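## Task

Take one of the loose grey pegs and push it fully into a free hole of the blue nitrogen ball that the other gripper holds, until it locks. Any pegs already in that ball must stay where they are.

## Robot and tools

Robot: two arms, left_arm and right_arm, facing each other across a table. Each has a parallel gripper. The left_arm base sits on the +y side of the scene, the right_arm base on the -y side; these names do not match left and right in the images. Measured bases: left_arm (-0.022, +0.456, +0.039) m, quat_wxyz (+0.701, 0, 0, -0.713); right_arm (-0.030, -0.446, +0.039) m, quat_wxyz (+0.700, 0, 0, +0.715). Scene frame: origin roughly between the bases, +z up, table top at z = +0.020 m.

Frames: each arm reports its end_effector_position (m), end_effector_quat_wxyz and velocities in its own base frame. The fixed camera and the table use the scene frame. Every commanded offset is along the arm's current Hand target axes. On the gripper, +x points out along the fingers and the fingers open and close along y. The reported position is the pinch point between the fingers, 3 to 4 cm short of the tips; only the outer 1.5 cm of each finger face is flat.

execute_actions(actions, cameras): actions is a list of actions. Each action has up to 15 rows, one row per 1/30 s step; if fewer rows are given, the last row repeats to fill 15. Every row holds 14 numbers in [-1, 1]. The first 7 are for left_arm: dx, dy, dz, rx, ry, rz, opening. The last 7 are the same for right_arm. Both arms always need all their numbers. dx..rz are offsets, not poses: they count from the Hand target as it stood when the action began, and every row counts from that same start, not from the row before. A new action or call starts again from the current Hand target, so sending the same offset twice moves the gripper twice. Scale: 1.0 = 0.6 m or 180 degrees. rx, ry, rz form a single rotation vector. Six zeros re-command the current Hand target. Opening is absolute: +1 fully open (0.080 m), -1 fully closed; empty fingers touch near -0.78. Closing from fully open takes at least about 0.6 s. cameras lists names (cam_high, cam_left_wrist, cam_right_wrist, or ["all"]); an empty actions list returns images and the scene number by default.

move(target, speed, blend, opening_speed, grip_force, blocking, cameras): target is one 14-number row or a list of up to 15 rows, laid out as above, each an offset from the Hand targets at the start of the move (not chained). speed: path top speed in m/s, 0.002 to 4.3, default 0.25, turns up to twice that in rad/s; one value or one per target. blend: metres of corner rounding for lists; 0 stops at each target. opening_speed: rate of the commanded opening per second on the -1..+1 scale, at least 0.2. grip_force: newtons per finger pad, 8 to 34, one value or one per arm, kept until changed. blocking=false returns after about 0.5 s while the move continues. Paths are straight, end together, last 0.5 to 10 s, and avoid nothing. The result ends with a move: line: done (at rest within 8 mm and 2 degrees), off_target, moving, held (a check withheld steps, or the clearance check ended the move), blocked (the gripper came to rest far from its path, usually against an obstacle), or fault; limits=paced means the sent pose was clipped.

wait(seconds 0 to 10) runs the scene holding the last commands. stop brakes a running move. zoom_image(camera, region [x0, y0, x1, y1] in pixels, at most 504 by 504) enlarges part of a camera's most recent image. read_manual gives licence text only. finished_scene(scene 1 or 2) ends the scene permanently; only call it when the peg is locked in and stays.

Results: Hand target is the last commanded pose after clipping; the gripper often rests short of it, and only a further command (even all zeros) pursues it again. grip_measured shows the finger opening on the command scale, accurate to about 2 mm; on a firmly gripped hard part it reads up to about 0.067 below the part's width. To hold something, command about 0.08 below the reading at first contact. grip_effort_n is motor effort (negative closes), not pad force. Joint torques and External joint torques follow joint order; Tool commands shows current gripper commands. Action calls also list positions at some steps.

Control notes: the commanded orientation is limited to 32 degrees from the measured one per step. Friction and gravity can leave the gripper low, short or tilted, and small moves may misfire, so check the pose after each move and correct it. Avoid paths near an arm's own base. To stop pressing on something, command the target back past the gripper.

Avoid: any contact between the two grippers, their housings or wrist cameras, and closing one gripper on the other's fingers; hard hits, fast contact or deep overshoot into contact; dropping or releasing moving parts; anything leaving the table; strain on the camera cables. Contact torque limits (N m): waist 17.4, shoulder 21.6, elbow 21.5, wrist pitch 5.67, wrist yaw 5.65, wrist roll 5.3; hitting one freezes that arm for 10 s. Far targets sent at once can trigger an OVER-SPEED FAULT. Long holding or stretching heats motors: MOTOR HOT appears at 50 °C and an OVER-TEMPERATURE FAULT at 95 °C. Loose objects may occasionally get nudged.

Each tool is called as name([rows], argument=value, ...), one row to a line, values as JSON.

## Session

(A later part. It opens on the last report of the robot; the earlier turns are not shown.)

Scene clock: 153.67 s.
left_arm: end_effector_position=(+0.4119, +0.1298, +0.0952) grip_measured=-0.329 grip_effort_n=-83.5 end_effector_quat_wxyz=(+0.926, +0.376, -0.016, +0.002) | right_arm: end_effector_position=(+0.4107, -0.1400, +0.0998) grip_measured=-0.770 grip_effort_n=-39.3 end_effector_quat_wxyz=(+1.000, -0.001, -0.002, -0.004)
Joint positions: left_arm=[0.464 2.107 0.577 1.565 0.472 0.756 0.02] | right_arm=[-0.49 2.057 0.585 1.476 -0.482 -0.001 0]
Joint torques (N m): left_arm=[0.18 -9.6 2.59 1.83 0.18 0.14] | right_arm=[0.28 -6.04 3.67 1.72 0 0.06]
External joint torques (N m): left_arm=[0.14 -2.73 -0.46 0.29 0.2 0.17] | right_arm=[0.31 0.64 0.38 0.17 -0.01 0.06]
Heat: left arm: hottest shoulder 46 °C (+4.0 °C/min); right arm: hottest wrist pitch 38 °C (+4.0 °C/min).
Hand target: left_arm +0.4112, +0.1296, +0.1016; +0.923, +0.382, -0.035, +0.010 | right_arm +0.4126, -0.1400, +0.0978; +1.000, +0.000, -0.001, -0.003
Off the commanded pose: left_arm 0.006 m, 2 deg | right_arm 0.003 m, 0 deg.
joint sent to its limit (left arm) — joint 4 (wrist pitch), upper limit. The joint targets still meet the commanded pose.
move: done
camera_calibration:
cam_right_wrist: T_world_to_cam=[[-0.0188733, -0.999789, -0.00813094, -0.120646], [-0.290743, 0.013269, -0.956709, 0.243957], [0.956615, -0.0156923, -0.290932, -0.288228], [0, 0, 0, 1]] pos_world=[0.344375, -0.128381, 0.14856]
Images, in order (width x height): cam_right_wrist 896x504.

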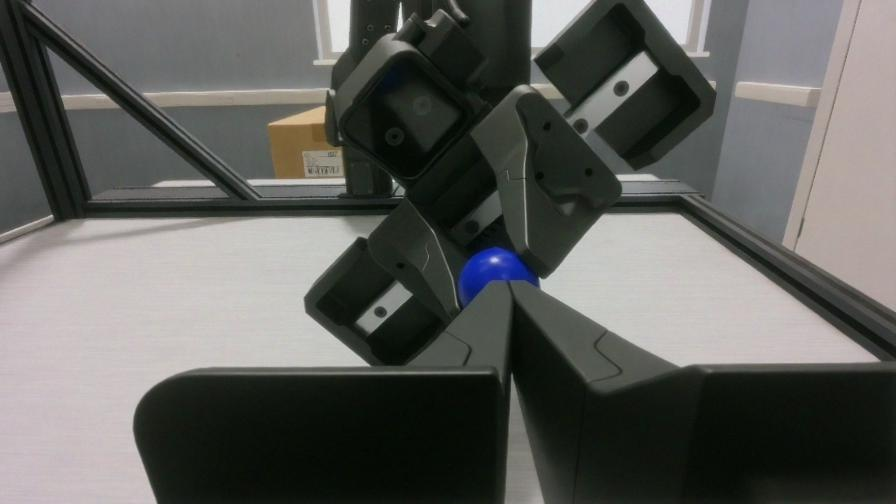

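wait(seconds=0.1, cameras=["cam_high"])

zoom_image(camera="cam_high", region=[400, 280, 460, 340])

Scene clock: 155.27 s.
left_arm: end_effector_position=(+0.4119, +0.1298, +0.0952) grip_measured=-0.329 grip_effort_n=-83.5 end_effector_quat_wxyz=(+0.926, +0.376, -0.016, +0.002) | right_arm: end_effector_position=(+0.4107, -0.1400, +0.0998) grip_measured=-0.770 grip_effort_n=-39.8 end_effector_quat_wxyz=(+1.000, -0.001, -0.002, -0.004)
Joint positions: left_arm=[0.464 2.107 0.577 1.565 0.472 0.756 0.02] | right_arm=[-0.49 2.057 0.585 1.476 -0.482 -0.001 0]
Joint torques (N m): left_arm=[0.16 -9.58 2.58 1.83 0.17 0.14] | right_arm=[0.16 -6.07 3.74 1.73 -0.02 0.08]
External joint torques (N m): left_arm=[0.16 -2.8 -0.43 0.32 0.19 0.17] | right_arm=[0.16 0.58 0.45 0.19 -0.03 0.08]
Heat: left arm: hottest shoulder 47 °C (+5.1 °C/min); right arm: hottest wrist pitch 38 °C (+4.0 °C/min).
Hand target: left_arm +0.4112, +0.1296, +0.1016; +0.923, +0.382, -0.035, +0.010 | right_arm +0.4126, -0.1400, +0.0978; +1.000, +0.000, -0.001, -0.003
Tool commands: left_gripper/opening=-0.465 right_gripper/opening=-0.85
Off the commanded pose: left_arm 0.006 m, 2 deg | right_arm 0.003 m, 0 deg.
wait: 0.10 s; at rest from the start
Images, in order (width x height): cam_high 896x504.

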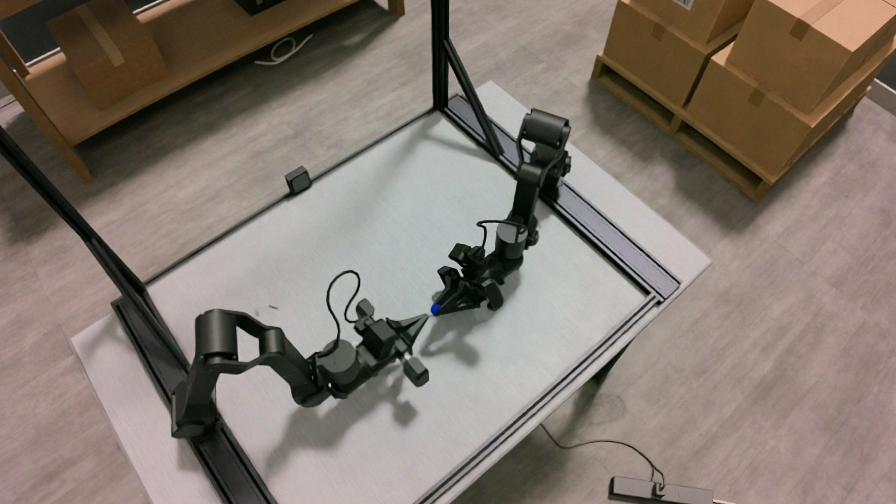

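Scaled by 8.400 from the camera's 896x504 image, which has a finer 1280x720 frame.

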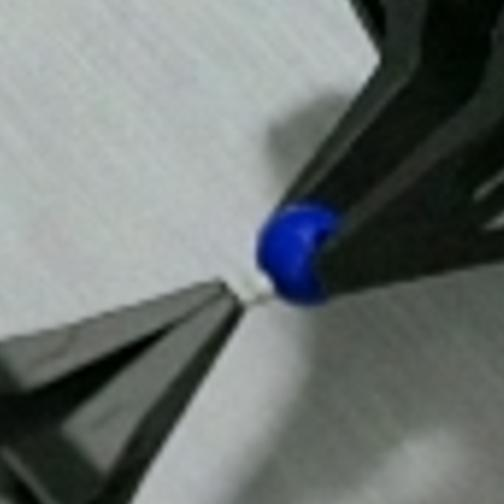

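move([
  [0,0,0,0,0,0,-0.465,0,0,0,0,0,0,-0.4],
  [0,0,0,0,0,0,-0.465,-0.005,0,-0.011,0,0,0,-0.4],
], speed=0.05, cameras=["all"])

Scene clock: 159.67 s.
left_arm: end_effector_position=(+0.4119, +0.1298, +0.0954) grip_measured=-0.329 grip_effort_n=-83.5 end_effector_quat_wxyz=(+0.926, +0.377, -0.016, +0.002) | right_arm: end_effector_position=(+0.4105, -0.1396, +0.0955) grip_measured=-0.403 grip_effort_n=17.9 end_effector_quat_wxyz=(+1.000, -0.003, -0.005, -0.003)
Joint positions: left_arm=[0.464 2.107 0.577 1.566 0.472 0.756 0.02] | right_arm=[-0.49 2.084 0.585 1.51 -0.484 -0.001 0.017]
Joint torques (N m): left_arm=[0.15 -9.56 2.58 1.77 0.17 0.13] | right_arm=[-0.27 -6.13 2.41 2.01 -0.1 0.07]
External joint torques (N m): left_arm=[0.15 -2.71 -0.46 0.24 0.19 0.17] | right_arm=[-0.31 0.57 -0.76 0.47 -0.1 0.07]
Heat: left arm: hottest shoulder 47 °C (+5.0 °C/min); right arm: hottest wrist pitch 38 °C (+4.0 °C/min).
Hand target: left_arm +0.4112, +0.1296, +0.1015; +0.923, +0.382, -0.035, +0.010 | right_arm +0.4097, -0.1399, +0.0912; +1.000, +0.000, -0.001, -0.003
Off the commanded pose: left_arm 0.006 m, 2 deg | right_arm 0.004 m, 1 deg.
joint sent to its limit (left arm) — joint 4 (wrist pitch), upper limit. The joint targets still meet the commanded pose.
move: done
camera_calibration:
cam_left_wrist: T_world_to_cam=[[0.0382757, -0.697795, -0.715274, 0.153525], [-0.374252, 0.653689, -0.657743, 0.152783], [0.926537, 0.292868, -0.236131, -0.32084], [0, 0, 0, 1]] pos_world=[0.348573, 0.10122, 0.134544]
cam_right_wrist: T_world_to_cam=[[-0.0169313, -0.999844, -0.00500617, -0.121431], [-0.285034, 0.00962574, -0.958469, 0.237087], [0.958368, -0.0148012, -0.285152, -0.290349], [0, 0, 0, 1]] pos_world=[0.343783, -0.127992, 0.143839]

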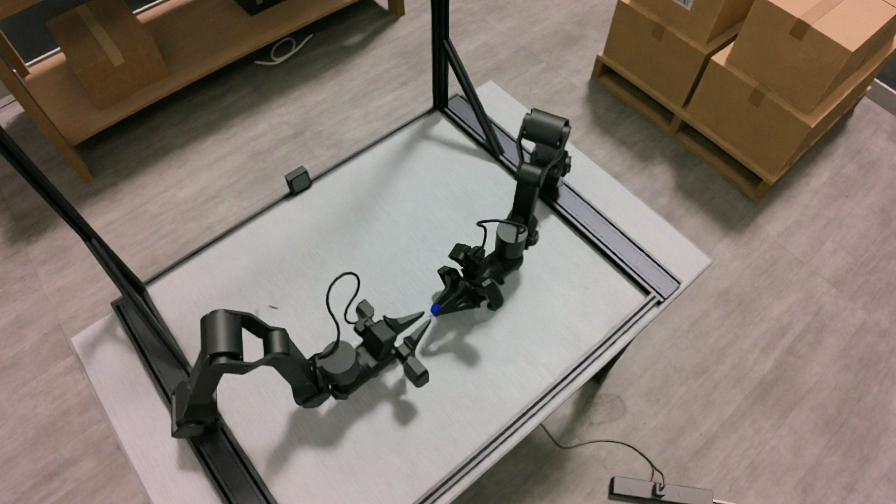

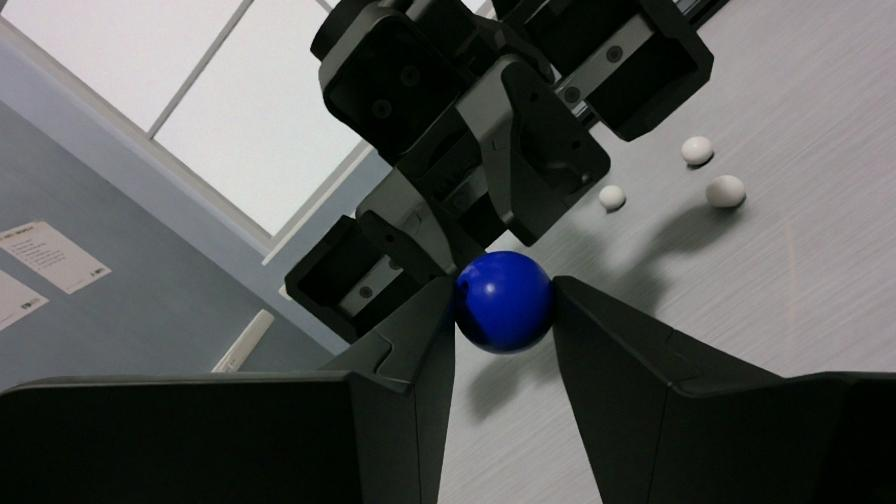

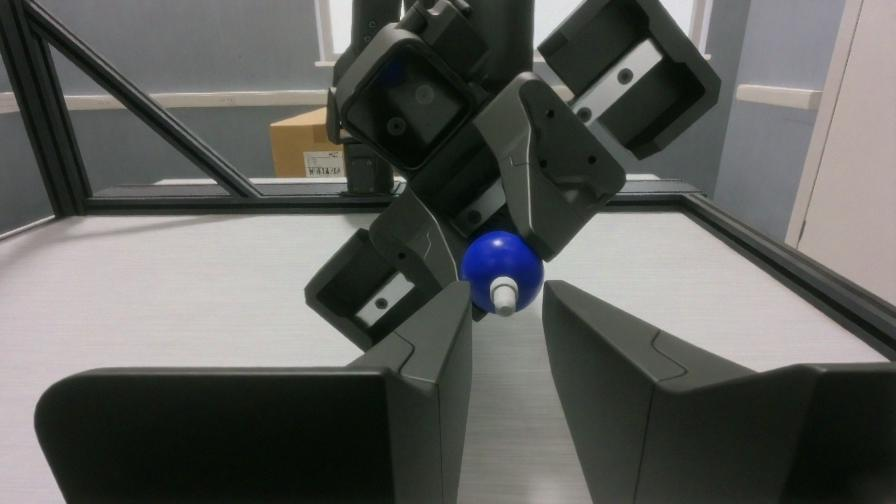

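move(target=[0,0,0,0,0,0,-0.465,0,0,-0.003,0,0,0,-0.85], opening_speed=0.5, speed=0.05, cameras=["cam_right_wrist"])

Scene clock: 161.70 s.
left_arm: end_effector_position=(+0.4115, +0.1300, +0.0952) grip_measured=-0.329 grip_effort_n=-83.5 end_effector_quat_wxyz=(+0.926, +0.377, -0.016, +0.002) | right_arm: end_effector_position=(+0.4096, -0.1407, +0.0930) grip_measured=-0.770 grip_effort_n=-37.9 end_effector_quat_wxyz=(+1.000, -0.003, -0.004, -0.004)
Joint positions: left_arm=[0.466 2.107 0.576 1.567 0.473 0.756 0.02] | right_arm=[-0.494 2.094 0.583 1.52 -0.486 -0.001 0]
Joint torques (N m): left_arm=[0.04 -9.53 2.75 1.72 0.14 0.14] | right_arm=[0.03 -6.16 2.63 1.91 -0.07 0.08]
External joint torques (N m): left_arm=[0.04 -2.58 -0.34 0.15 0.15 0.17] | right_arm=[0.04 0.61 -0.51 0.36 -0.08 0.08]
Heat: left arm: hottest shoulder 48 °C (+6.0 °C/min); right arm: hottest wrist pitch 38 °C (+4.0 °C/min).
Hand target: left_arm +0.4112, +0.1295, +0.1015; +0.923, +0.382, -0.035, +0.009 | right_arm +0.4097, -0.1399, +0.0893; +1.000, +0.000, -0.001, -0.003
Off the commanded pose: left_arm 0.006 m, 2 deg | right_arm 0.004 m, 1 deg.
joint sent to its limit (left arm) — joint 4 (wrist pitch), upper limit. The joint targets still meet the commanded pose.
move: done
camera_calibration:
cam_right_wrist: T_world_to_cam=[[-0.0196426, -0.99979, -0.00586263, -0.12139], [-0.286563, 0.0112476, -0.957995, 0.235145], [0.95786, -0.0171375, -0.286724, -0.290214], [0, 0, 0, 1]] pos_world=[0.342984, -0.128982, 0.141345]
Images, in order (width x height): cam_right_wrist 896x504.

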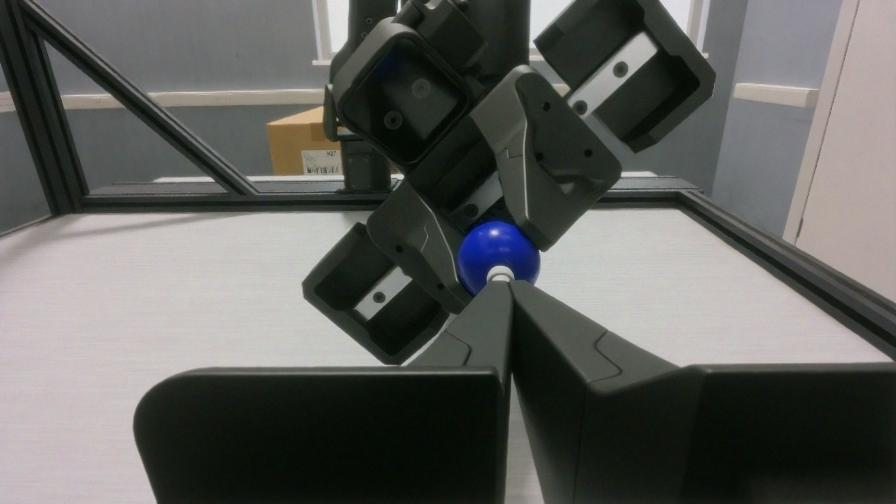

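zoom_image(camera="cam_right_wrist", region=[440, 200, 570, 330])

zoom_image(camera="cam_right_wrist", region=[470, 230, 540, 310])

Scaled by 3.877 from the camera's 896x504 image, which has a finer 1280x720 frame.

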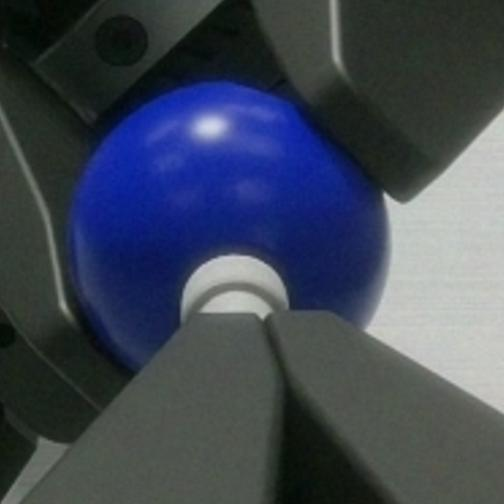

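Scaled by 6.300 from the camera's 896x504 image, which has a finer 1280x720 frame.

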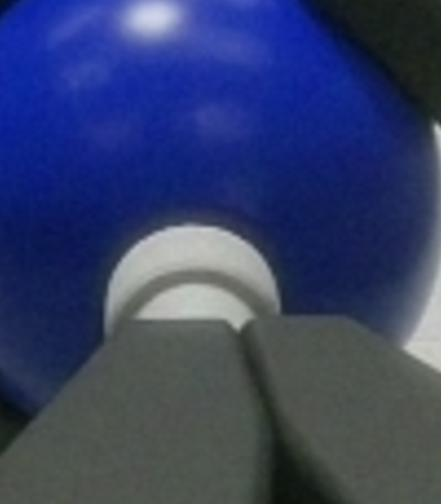

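move([
  [0,0,0,0,0,0,-0.465,0,0,0,0,0,0,-0.4],
  [0,0,0,0,0,0,-0.465,0.009,0.003,0,0,0,0,-0.4],
], speed=0.05, cameras=["cam_right_wrist"])

zoom_image(camera="cam_right_wrist", region=[440, 200, 570, 330])

Scene clock: 168.93 s.
left_arm: end_effector_position=(+0.4115, +0.1297, +0.0952) grip_measured=-0.329 grip_effort_n=-83.5 end_effector_quat_wxyz=(+0.926, +0.377, -0.016, +0.002) | right_arm: end_effector_position=(+0.4128, -0.1377, +0.0913) grip_measured=-0.403 grip_effort_n=17.4 end_effector_quat_wxyz=(+1.000, -0.001, -0.001, -0.002)
Joint positions: left_arm=[0.465 2.107 0.576 1.567 0.474 0.756 0.02] | right_arm=[-0.481 2.099 0.591 1.512 -0.476 -0.001 0.017]
Joint torques (N m): left_arm=[0.07 -9.54 2.73 1.71 0.08 0.13] | right_arm=[0.13 -6.21 3.73 1.76 0.12 0.06]
External joint torques (N m): left_arm=[0.08 -2.64 -0.33 0.16 0.09 0.17] | right_arm=[0.15 0.58 0.58 0.2 0.12 0.06]
Heat: left arm: hottest shoulder 48 °C (+6.0 °C/min); right arm: hottest wrist pitch 38 °C (+4.0 °C/min).
Hand target: left_arm +0.4112, +0.1296, +0.1015; +0.923, +0.382, -0.035, +0.010 | right_arm +0.4151, -0.1381, +0.0895; +1.000, +0.000, -0.001, -0.003
Off the commanded pose: left_arm 0.006 m, 2 deg | right_arm 0.003 m, 0 deg.
joint sent to its limit (left arm) — joint 4 (wrist pitch), upper limit. The joint targets still meet the commanded pose.
move: done
camera_calibration:
cam_right_wrist: T_world_to_cam=[[-0.0161849, -0.999832, -0.00863283, -0.11955], [-0.291831, 0.0129817, -0.956382, 0.236706], [0.956333, -0.0129596, -0.291993, -0.292081], [0, 0, 0, 1]] pos_world=[0.34647, -0.126388, 0.140064]
Images, in order (width x height): cam_right_wrist 896x504.

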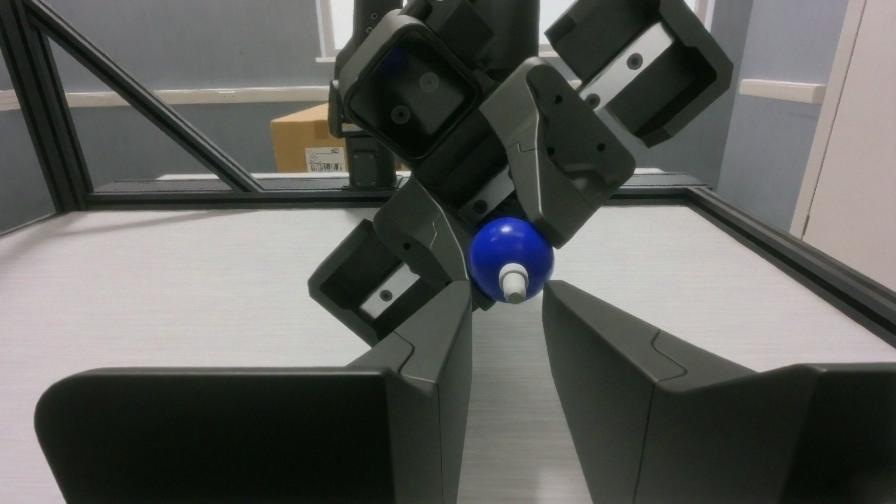

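Scaled by 3.877 from the camera's 896x504 image, which has a finer 1280x720 frame.

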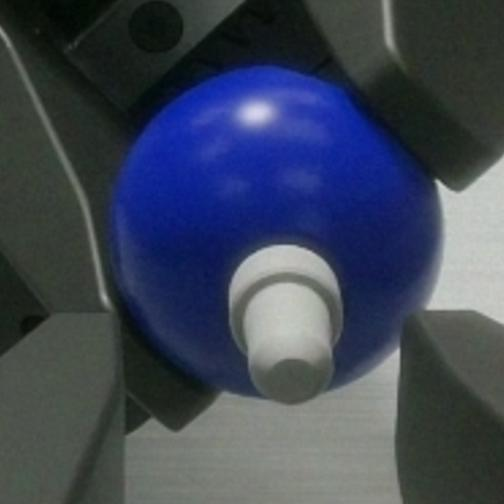

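move([
  [0,0,0,0,0,0,-0.465,0.0117,-0.002,0.0025,0,0,0,-0.4],
  [0,0,0,0,0,0,-0.465,0.0117,-0.002,0.0025,0,0,0,-0.85],
], speed=0.05, opening_speed=0.5, cameras=["cam_right_wrist"])

zoom_image(camera="cam_right_wrist", region=[440, 200, 570, 330])

Scene clock: 172.47 s.
left_arm: end_effector_position=(+0.4115, +0.1297, +0.0952) grip_measured=-0.329 grip_effort_n=-83.5 end_effector_quat_wxyz=(+0.926, +0.377, -0.016, +0.002) | right_arm: end_effector_position=(+0.4198, -0.1393, +0.0927) grip_measured=-0.708 grip_effort_n=-83.5 end_effector_quat_wxyz=(+1.000, -0.001, -0.001, -0.003)
Joint positions: left_arm=[0.465 2.107 0.576 1.567 0.474 0.756 0.02] | right_arm=[-0.474 2.103 0.619 1.486 -0.468 -0.001 0.003]
Joint torques (N m): left_arm=[0.08 -9.53 2.74 1.72 0.08 0.13] | right_arm=[0.38 -6.25 3.72 1.75 0.04 0.07]
External joint torques (N m): left_arm=[0.06 -2.75 -0.28 0.21 0.1 0.17] | right_arm=[0.39 0.67 0.46 0.2 0.04 0.06]
Heat: left arm: hottest shoulder 49 °C (+7.1 °C/min); right arm: hottest wrist pitch 38 °C (+4.0 °C/min).
Hand target: left_arm +0.4112, +0.1296, +0.1015; +0.923, +0.382, -0.035, +0.010 | right_arm +0.4221, -0.1394, +0.0910; +1.000, +0.000, -0.001, -0.003
Off the commanded pose: left_arm 0.006 m, 2 deg | right_arm 0.003 m, 0 deg.
joint sent to its limit (left arm) — joint 4 (wrist pitch), upper limit. The joint targets still meet the commanded pose.
move: done
camera_calibration:
cam_right_wrist: T_world_to_cam=[[-0.0177855, -0.999803, -0.00885783, -0.120218], [-0.292098, 0.0136685, -0.956291, 0.240277], [0.956223, -0.0144207, -0.292284, -0.298492], [0, 0, 0, 1]] pos_world=[0.353471, -0.127783, 0.141465]
Images, in order (width x height): cam_right_wrist 896x504.

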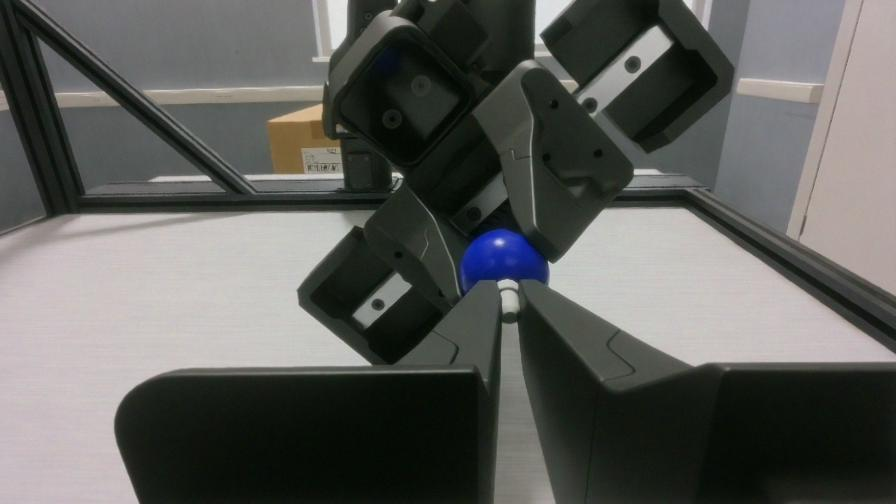

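Scaled by 3.877 from the camera's 896x504 image, which has a finer 1280x720 frame.

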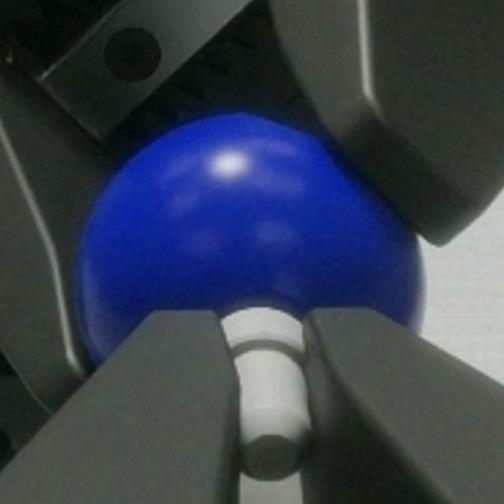

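move([
  [0,0,0,0,0,0,-0.465,0.008,0,0,0,0,0,-0.85],
  [0,0,0,0,0,0,-0.465,0.016,0,0,0,0,0,-0.85],
], speed=0.03, cameras=["all"])

zoom_image(camera="cam_right_wrist", region=[440, 200, 570, 330])

Scene clock: 174.47 s.
left_arm: end_effector_position=(+0.4087, +0.1324, +0.0931) grip_measured=-0.329 grip_effort_n=-83.5 end_effector_quat_wxyz=(+0.927, +0.375, -0.011, +0.004) | right_arm: end_effector_position=(+0.4247, -0.1423, +0.0900) grip_measured=-0.708 grip_effort_n=-83.5 end_effector_quat_wxyz=(+1.000, +0.001, +0.003, -0.008)
Joint positions: left_arm=[0.474 2.107 0.568 1.567 0.474 0.756 0.02] | right_arm=[-0.472 2.114 0.641 1.466 -0.456 -0.001 0.003]
Joint torques (N m): left_arm=[-0.78 -9.51 3.6 1.72 0.09 0.13] | right_arm=[1.26 -6.17 5.36 1.53 0.08 0.09]
External joint torques (N m): left_arm=[-0.8 -2.67 0.59 0.19 0.11 0.17] | right_arm=[1.22 0.95 2.03 -0.05 0.09 0.09]
Heat: left arm: hottest shoulder 49 °C (+6.1 °C/min); right arm: hottest wrist pitch 38 °C (+3.0 °C/min).
Hand target: left_arm +0.4112, +0.1295, +0.1015; +0.923, +0.382, -0.035, +0.009 | right_arm +0.4317, -0.1395, +0.0908; +1.000, +0.000, -0.001, -0.003
Off the commanded pose: left_arm 0.009 m, 3 deg | right_arm 0.008 m, 1 deg.
joint sent to its limit (left arm) — joint 4 (wrist pitch), upper limit. The joint targets still meet the commanded pose.
move: off_target (left_arm)
camera_calibration:
cam_left_wrist: T_world_to_cam=[[0.0380201, -0.700162, -0.712971, 0.153967], [-0.38389, 0.648502, -0.657323, 0.152886], [0.922596, 0.298694, -0.244129, -0.3176], [0, 0, 0, 1]] pos_world=[0.345854, 0.10352, 0.132734]
cam_right_wrist: T_world_to_cam=[[-0.0274223, -0.999538, -0.0131358, -0.118715], [-0.30039, 0.0207732, -0.95359, 0.243438], [0.953422, -0.0222037, -0.30082, -0.303116], [0, 0, 0, 1]] pos_world=[0.358868, -0.130447, 0.139397]

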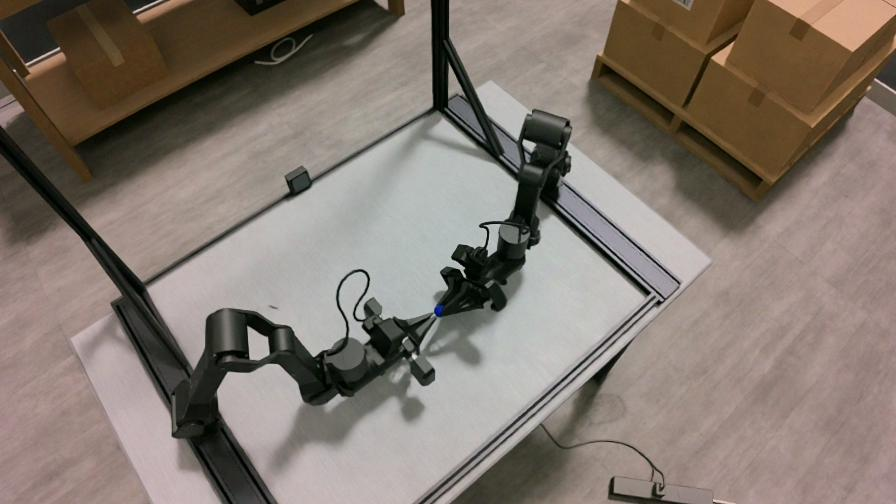

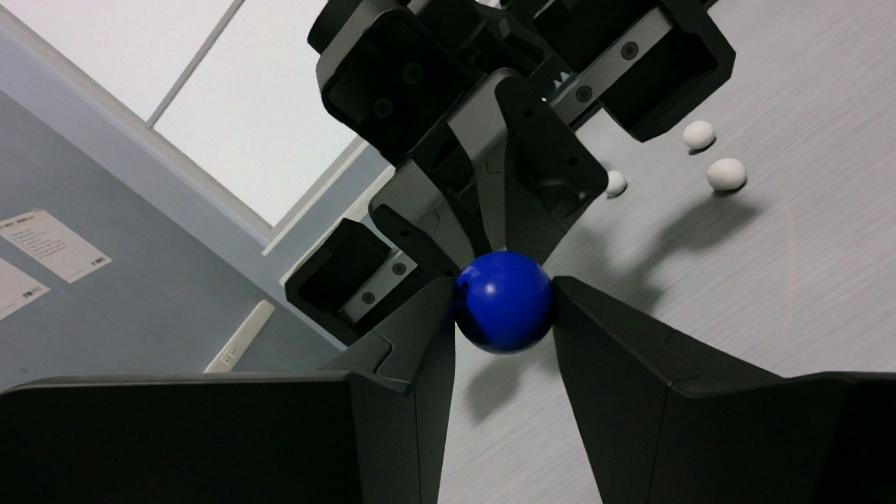

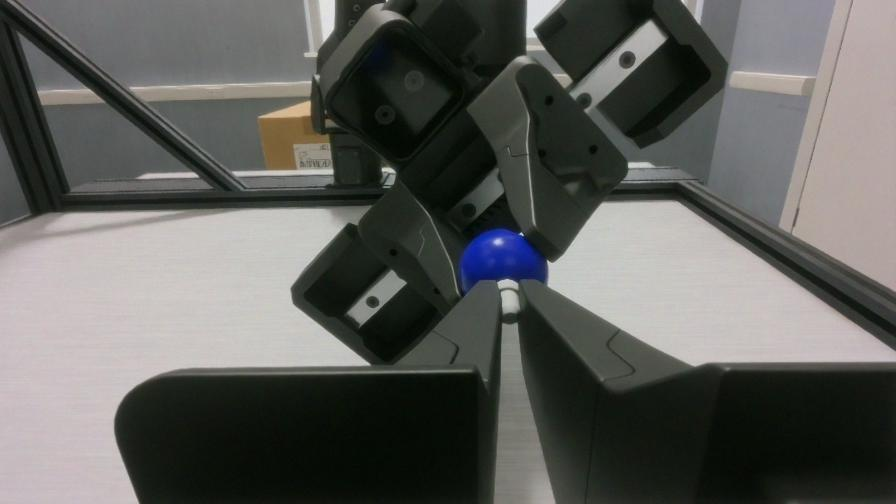

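Scaled by 3.877 from the camera's 896x504 image, which has a finer 1280x720 frame.

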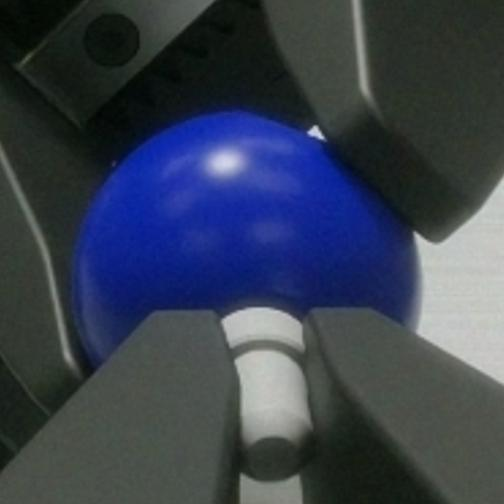

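move([
  [0.004,0,0,0,0,0,-0.465,0.010,0,0,0,0,0,-0.85],
  [0.008,0,0,0,0,0,-0.465,0.02,0,0,0,0,0,-0.85],
], speed=0.03, cameras=["cam_left_wrist","cam_right_wrist"])

zoom_image(camera="cam_right_wrist", region=[440, 200, 570, 330])

Scene clock: 176.83 s.
left_arm: end_effector_position=(+0.4067, +0.1370, +0.0912) grip_measured=-0.329 grip_effort_n=-83.5 end_effector_quat_wxyz=(+0.928, +0.373, -0.005, +0.009) | right_arm: end_effector_position=(+0.4303, -0.1467, +0.0872) grip_measured=-0.708 grip_effort_n=-83.5 end_effector_quat_wxyz=(+1.000, +0.004, +0.008, -0.015)
Joint positions: left_arm=[0.485 2.107 0.565 1.561 0.471 0.756 0.02] | right_arm=[-0.47 2.127 0.667 1.442 -0.439 -0.001 0.003]
Joint torques (N m): left_arm=[-2.53 -8.19 5.84 2.13 -0.07 0.03] | right_arm=[2.85 -5.8 7.3 1.31 0.09 0.07]
External joint torques (N m): left_arm=[-2.53 -1.35 2.83 0.57 -0.07 0.07] | right_arm=[2.81 1.38 3.94 -0.25 0.09 0.07]
Heat: left arm: hottest shoulder 49 °C (+6.0 °C/min); right arm: hottest wrist pitch 38 °C (+1.0 °C/min).
Hand target: left_arm +0.4160, +0.1295, +0.1019; +0.923, +0.382, -0.035, +0.009 | right_arm +0.4436, -0.1396, +0.0910; +1.000, +0.000, -0.001, -0.003
Off the commanded pose: left_arm 0.016 m, 4 deg | right_arm 0.016 m, 2 deg.
joint sent to its limit (left arm) — joint 4 (wrist pitch), upper limit. The joint targets still meet the commanded pose.
move: off_target (left_arm, right_arm)
camera_calibration:
cam_left_wrist: T_world_to_cam=[[0.0423962, -0.702385, -0.710534, 0.154159], [-0.397618, 0.640566, -0.656944, 0.154581], [0.916571, 0.310373, -0.252123, -0.315965], [0, 0, 0, 1]] pos_world=[0.344533, 0.107327, 0.131424]
cam_right_wrist: T_world_to_cam=[[-0.0420101, -0.998964, -0.0174698, -0.116218], [-0.309137, 0.0296236, -0.950556, 0.247401], [0.950089, -0.0345324, -0.310061, -0.308994], [0, 0, 0, 1]] pos_world=[0.36517, -0.134097, 0.137331]
Images, in order (width x height): cam_left_wrist 896x504, cam_right_wrist 896x504.

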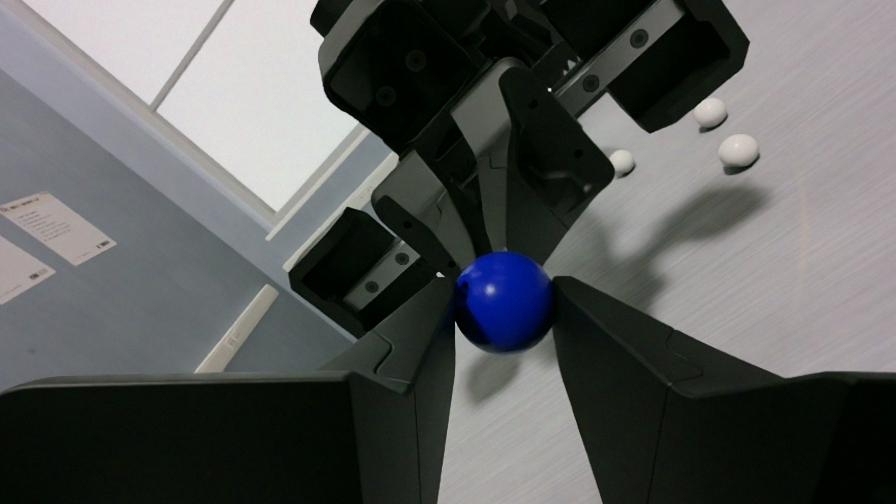

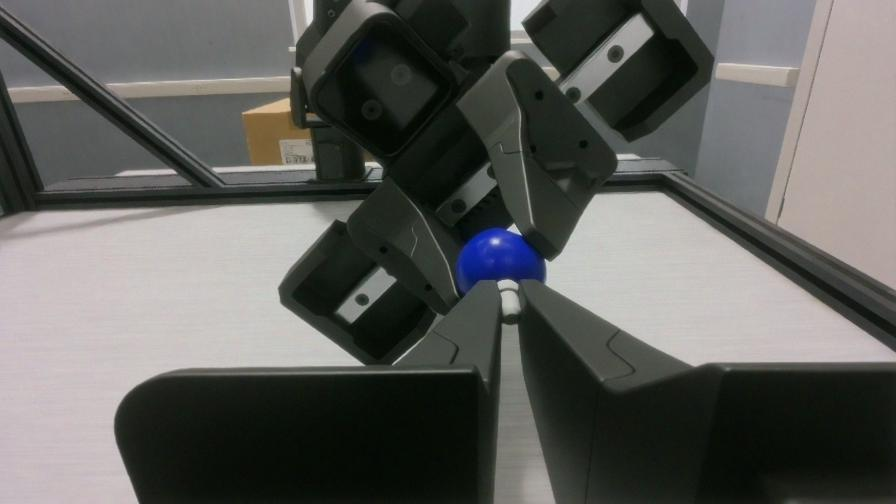

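Scaled by 3.877 from the camera's 896x504 image, which has a finer 1280x720 frame.

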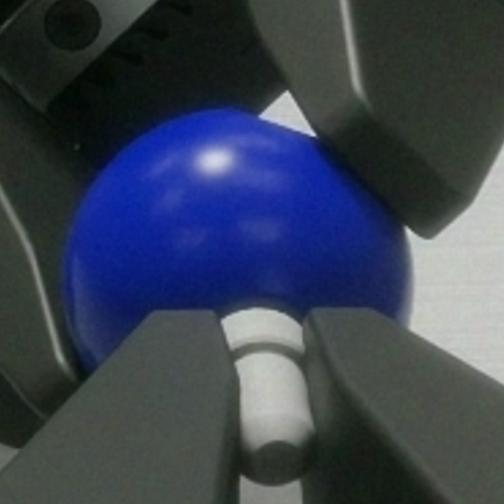

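move([
  [0.005,-0.008,0,0,0,0,-0.465,0.012,0.008,0,0,0,0,-0.85],
], speed=0.03, cameras=["cam_left_wrist","cam_right_wrist"])

zoom_image(camera="cam_right_wrist", region=[440, 200, 570, 330])

Scene clock: 178.73 s.
left_arm: end_effector_position=(+0.4059, +0.1381, +0.0870) grip_measured=-0.329 grip_effort_n=-83.5 end_effector_quat_wxyz=(+0.929, +0.371, +0.002, +0.013) | right_arm: end_effector_position=(+0.4333, -0.1460, +0.0833) grip_measured=-0.708 grip_effort_n=-83.5 end_effector_quat_wxyz=(+1.000, +0.006, +0.014, -0.022)
Joint positions: left_arm=[0.483 2.114 0.561 1.56 0.457 0.756 0.02] | right_arm=[-0.457 2.135 0.674 1.43 -0.412 -0.001 0.003]
Joint torques (N m): left_arm=[-3.81 -7.76 6.73 2.21 -0.1 0.13] | right_arm=[3.83 -6.12 8.45 1.46 -0.08 0.1]
External joint torques (N m): left_arm=[-3.81 -1 3.8 0.67 -0.09 0.16] | right_arm=[3.79 1.19 5.02 -0.13 -0.07 0.1]
Heat: left arm: hottest shoulder 49 °C (+6.0 °C/min); right arm: hottest wrist pitch 38 °C (-1.0 °C/min).
Hand target: left_arm +0.4192, +0.1261, +0.0987; +0.923, +0.382, -0.035, +0.010 | right_arm +0.4509, -0.1347, +0.0911; +1.000, +0.000, -0.001, -0.003
Off the commanded pose: left_arm 0.021 m, 4 deg | right_arm 0.022 m, 3 deg.
joint sent to its limit (left arm) — joint 4 (wrist pitch), upper limit. The joint targets still meet the commanded pose.
move: off_target (left_arm, right_arm)
camera_calibration:
cam_left_wrist: T_world_to_cam=[[0.043599, -0.705985, -0.706883, 0.15173], [-0.41269, 0.63164, -0.656291, 0.158121], [0.909828, 0.320337, -0.263814, -0.314306], [0, 0, 0, 1]] pos_world=[0.344604, 0.107928, 0.12811]
cam_right_wrist: T_world_to_cam=[[-0.0567735, -0.998144, -0.0220273, -0.108594], [-0.319885, 0.0390856, -0.94665, 0.250325], [0.945754, -0.0466985, -0.32151, -0.311984], [0, 0, 0, 1]] pos_world=[0.36897, -0.132746, 0.134273]
Images, in order (width x height): cam_left_wrist 896x504, cam_right_wrist 896x504.

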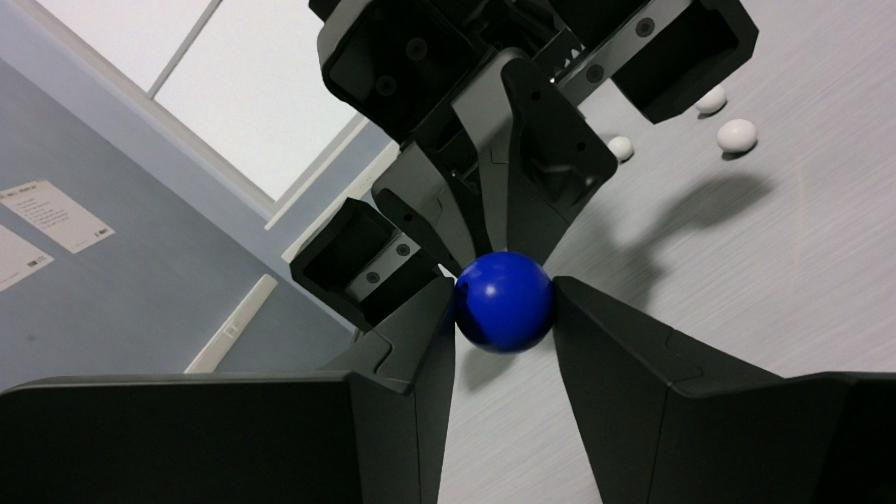

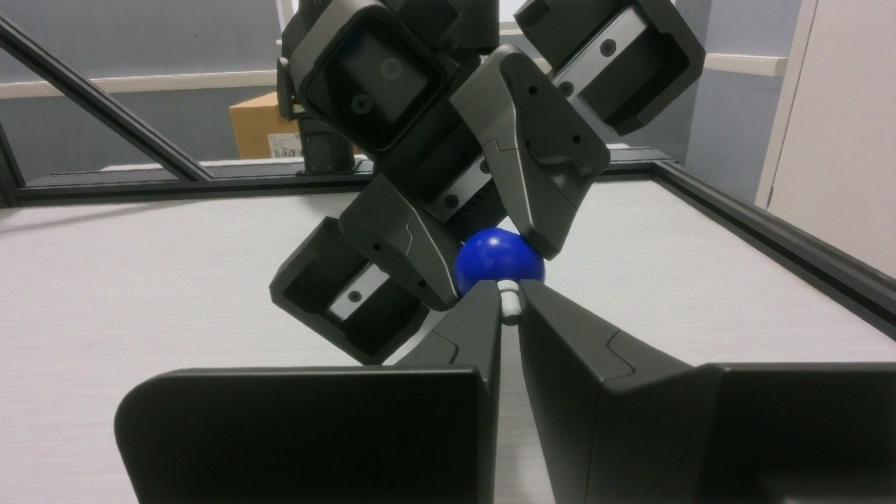

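Scaled by 3.877 from the camera's 896x504 image, which has a finer 1280x720 frame.

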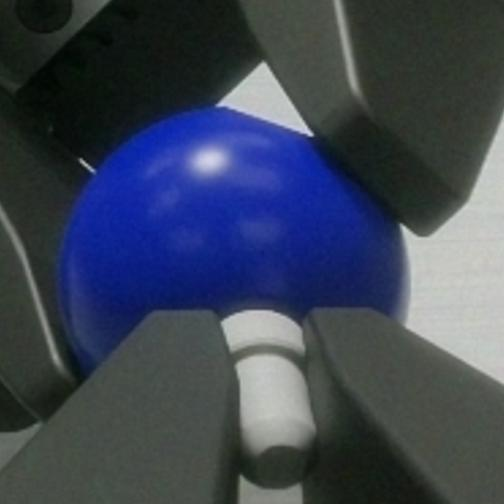

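move([
  [-0.013,0.008,0,0,0,0,-0.465,-0.048,-0.008,0,0,0,0,-0.85],
  [-0.013,0.008,0,0,0,0,-0.465,-0.048,-0.008,0,0,0,0,-0.4],
  [-0.013,0.008,0,0,0,0,-0.465,-0.12,-0.008,0,0,0,0,-0.4],
], speed=[0.03,0.03,0.06], opening_speed=0.5, cameras=["all"])

zoom_image(camera="cam_right_wrist", region=[440, 200, 570, 330])

Scene clock: 183.47 s.
left_arm: end_effector_position=(+0.4087, +0.1303, +0.0922) grip_measured=-0.329 grip_effort_n=-83.5 end_effector_quat_wxyz=(+0.927, +0.374, -0.010, +0.003) | right_arm: end_effector_position=(+0.3802, -0.1393, +0.0850) grip_measured=-0.403 grip_effort_n=17.4 end_effector_quat_wxyz=(+1.000, +0.006, +0.010, -0.003)
Joint positions: left_arm=[0.468 2.106 0.564 1.566 0.47 0.756 0.02] | right_arm=[-0.543 2.067 0.475 1.568 -0.537 -0.001 0.017]
Joint torques (N m): left_arm=[-0.21 -9.46 4.03 1.78 0.24 0.13] | right_arm=[-0.29 -8.6 1.65 1.96 -0.11 -0.06]
External joint torques (N m): left_arm=[-0.25 -2.7 1.06 0.26 0.25 0.17] | right_arm=[-0.27 -2.36 -1.13 0.39 -0.11 -0.07]
Heat: left arm: hottest shoulder 49 °C (+5.0 °C/min); right arm: hottest wrist pitch 39 °C (+0.0 °C/min).
Hand target: left_arm +0.4112, +0.1296, +0.1017; +0.923, +0.382, -0.035, +0.010 | right_arm +0.3789, -0.1392, +0.0909; +1.000, +0.000, -0.001, -0.003
Off the commanded pose: left_arm 0.010 m, 3 deg | right_arm 0.006 m, 1 deg.
joint sent to its limit (left arm) — joint 4 (wrist pitch), upper limit. The joint targets still meet the commanded pose.
joint sent to its limit (right arm) — joint 4 (wrist pitch), upper limit. The joint targets still meet the commanded pose.
move: off_target (left_arm)
camera_calibration:
cam_left_wrist: T_world_to_cam=[[0.034239, -0.70152, -0.711826, 0.153422], [-0.384883, 0.648054, -0.657184, 0.154196], [0.92233, 0.296471, -0.247815, -0.31643], [0, 0, 0, 1]] pos_world=[0.345947, 0.101514, 0.132129]
cam_right_wrist: T_world_to_cam=[[-0.0169232, -0.999621, -0.0217063, -0.120347], [-0.31335, 0.0259181, -0.949284, 0.230502], [0.949487, -0.00926322, -0.31367, -0.257761], [0, 0, 0, 1]] pos_world=[0.314932, -0.128664, 0.135347]

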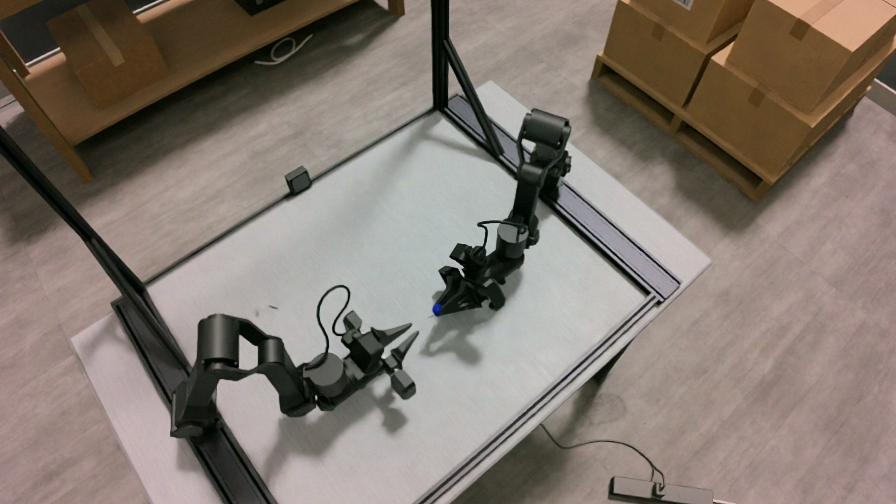

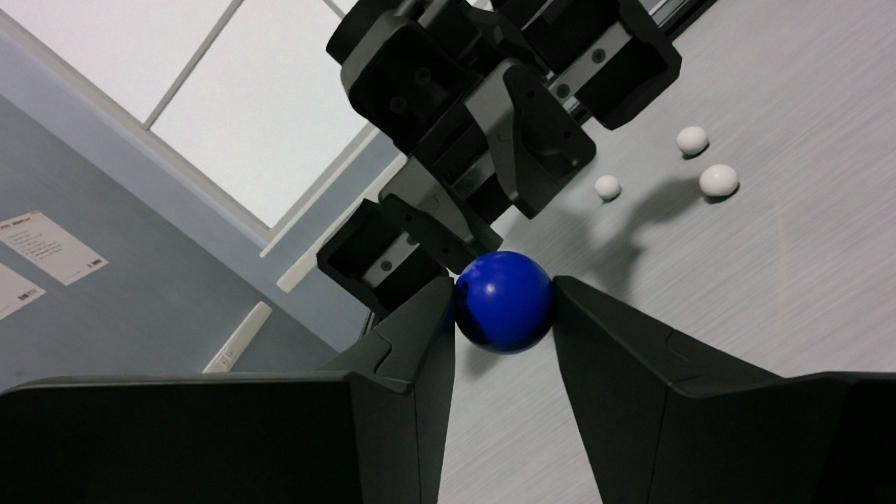

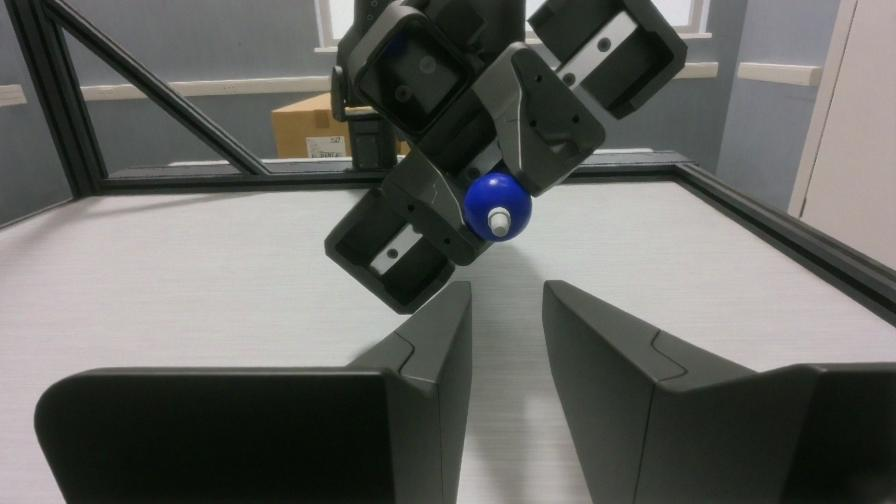

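Scaled by 3.877 from the camera's 896x504 image, which has a finer 1280x720 frame.

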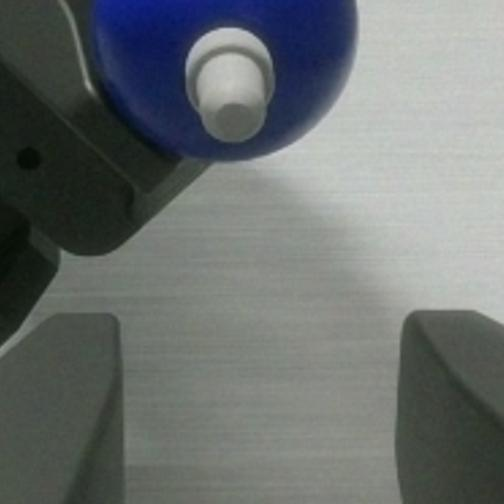

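finished_scene(scene=1)

The scene is finished: the task was done.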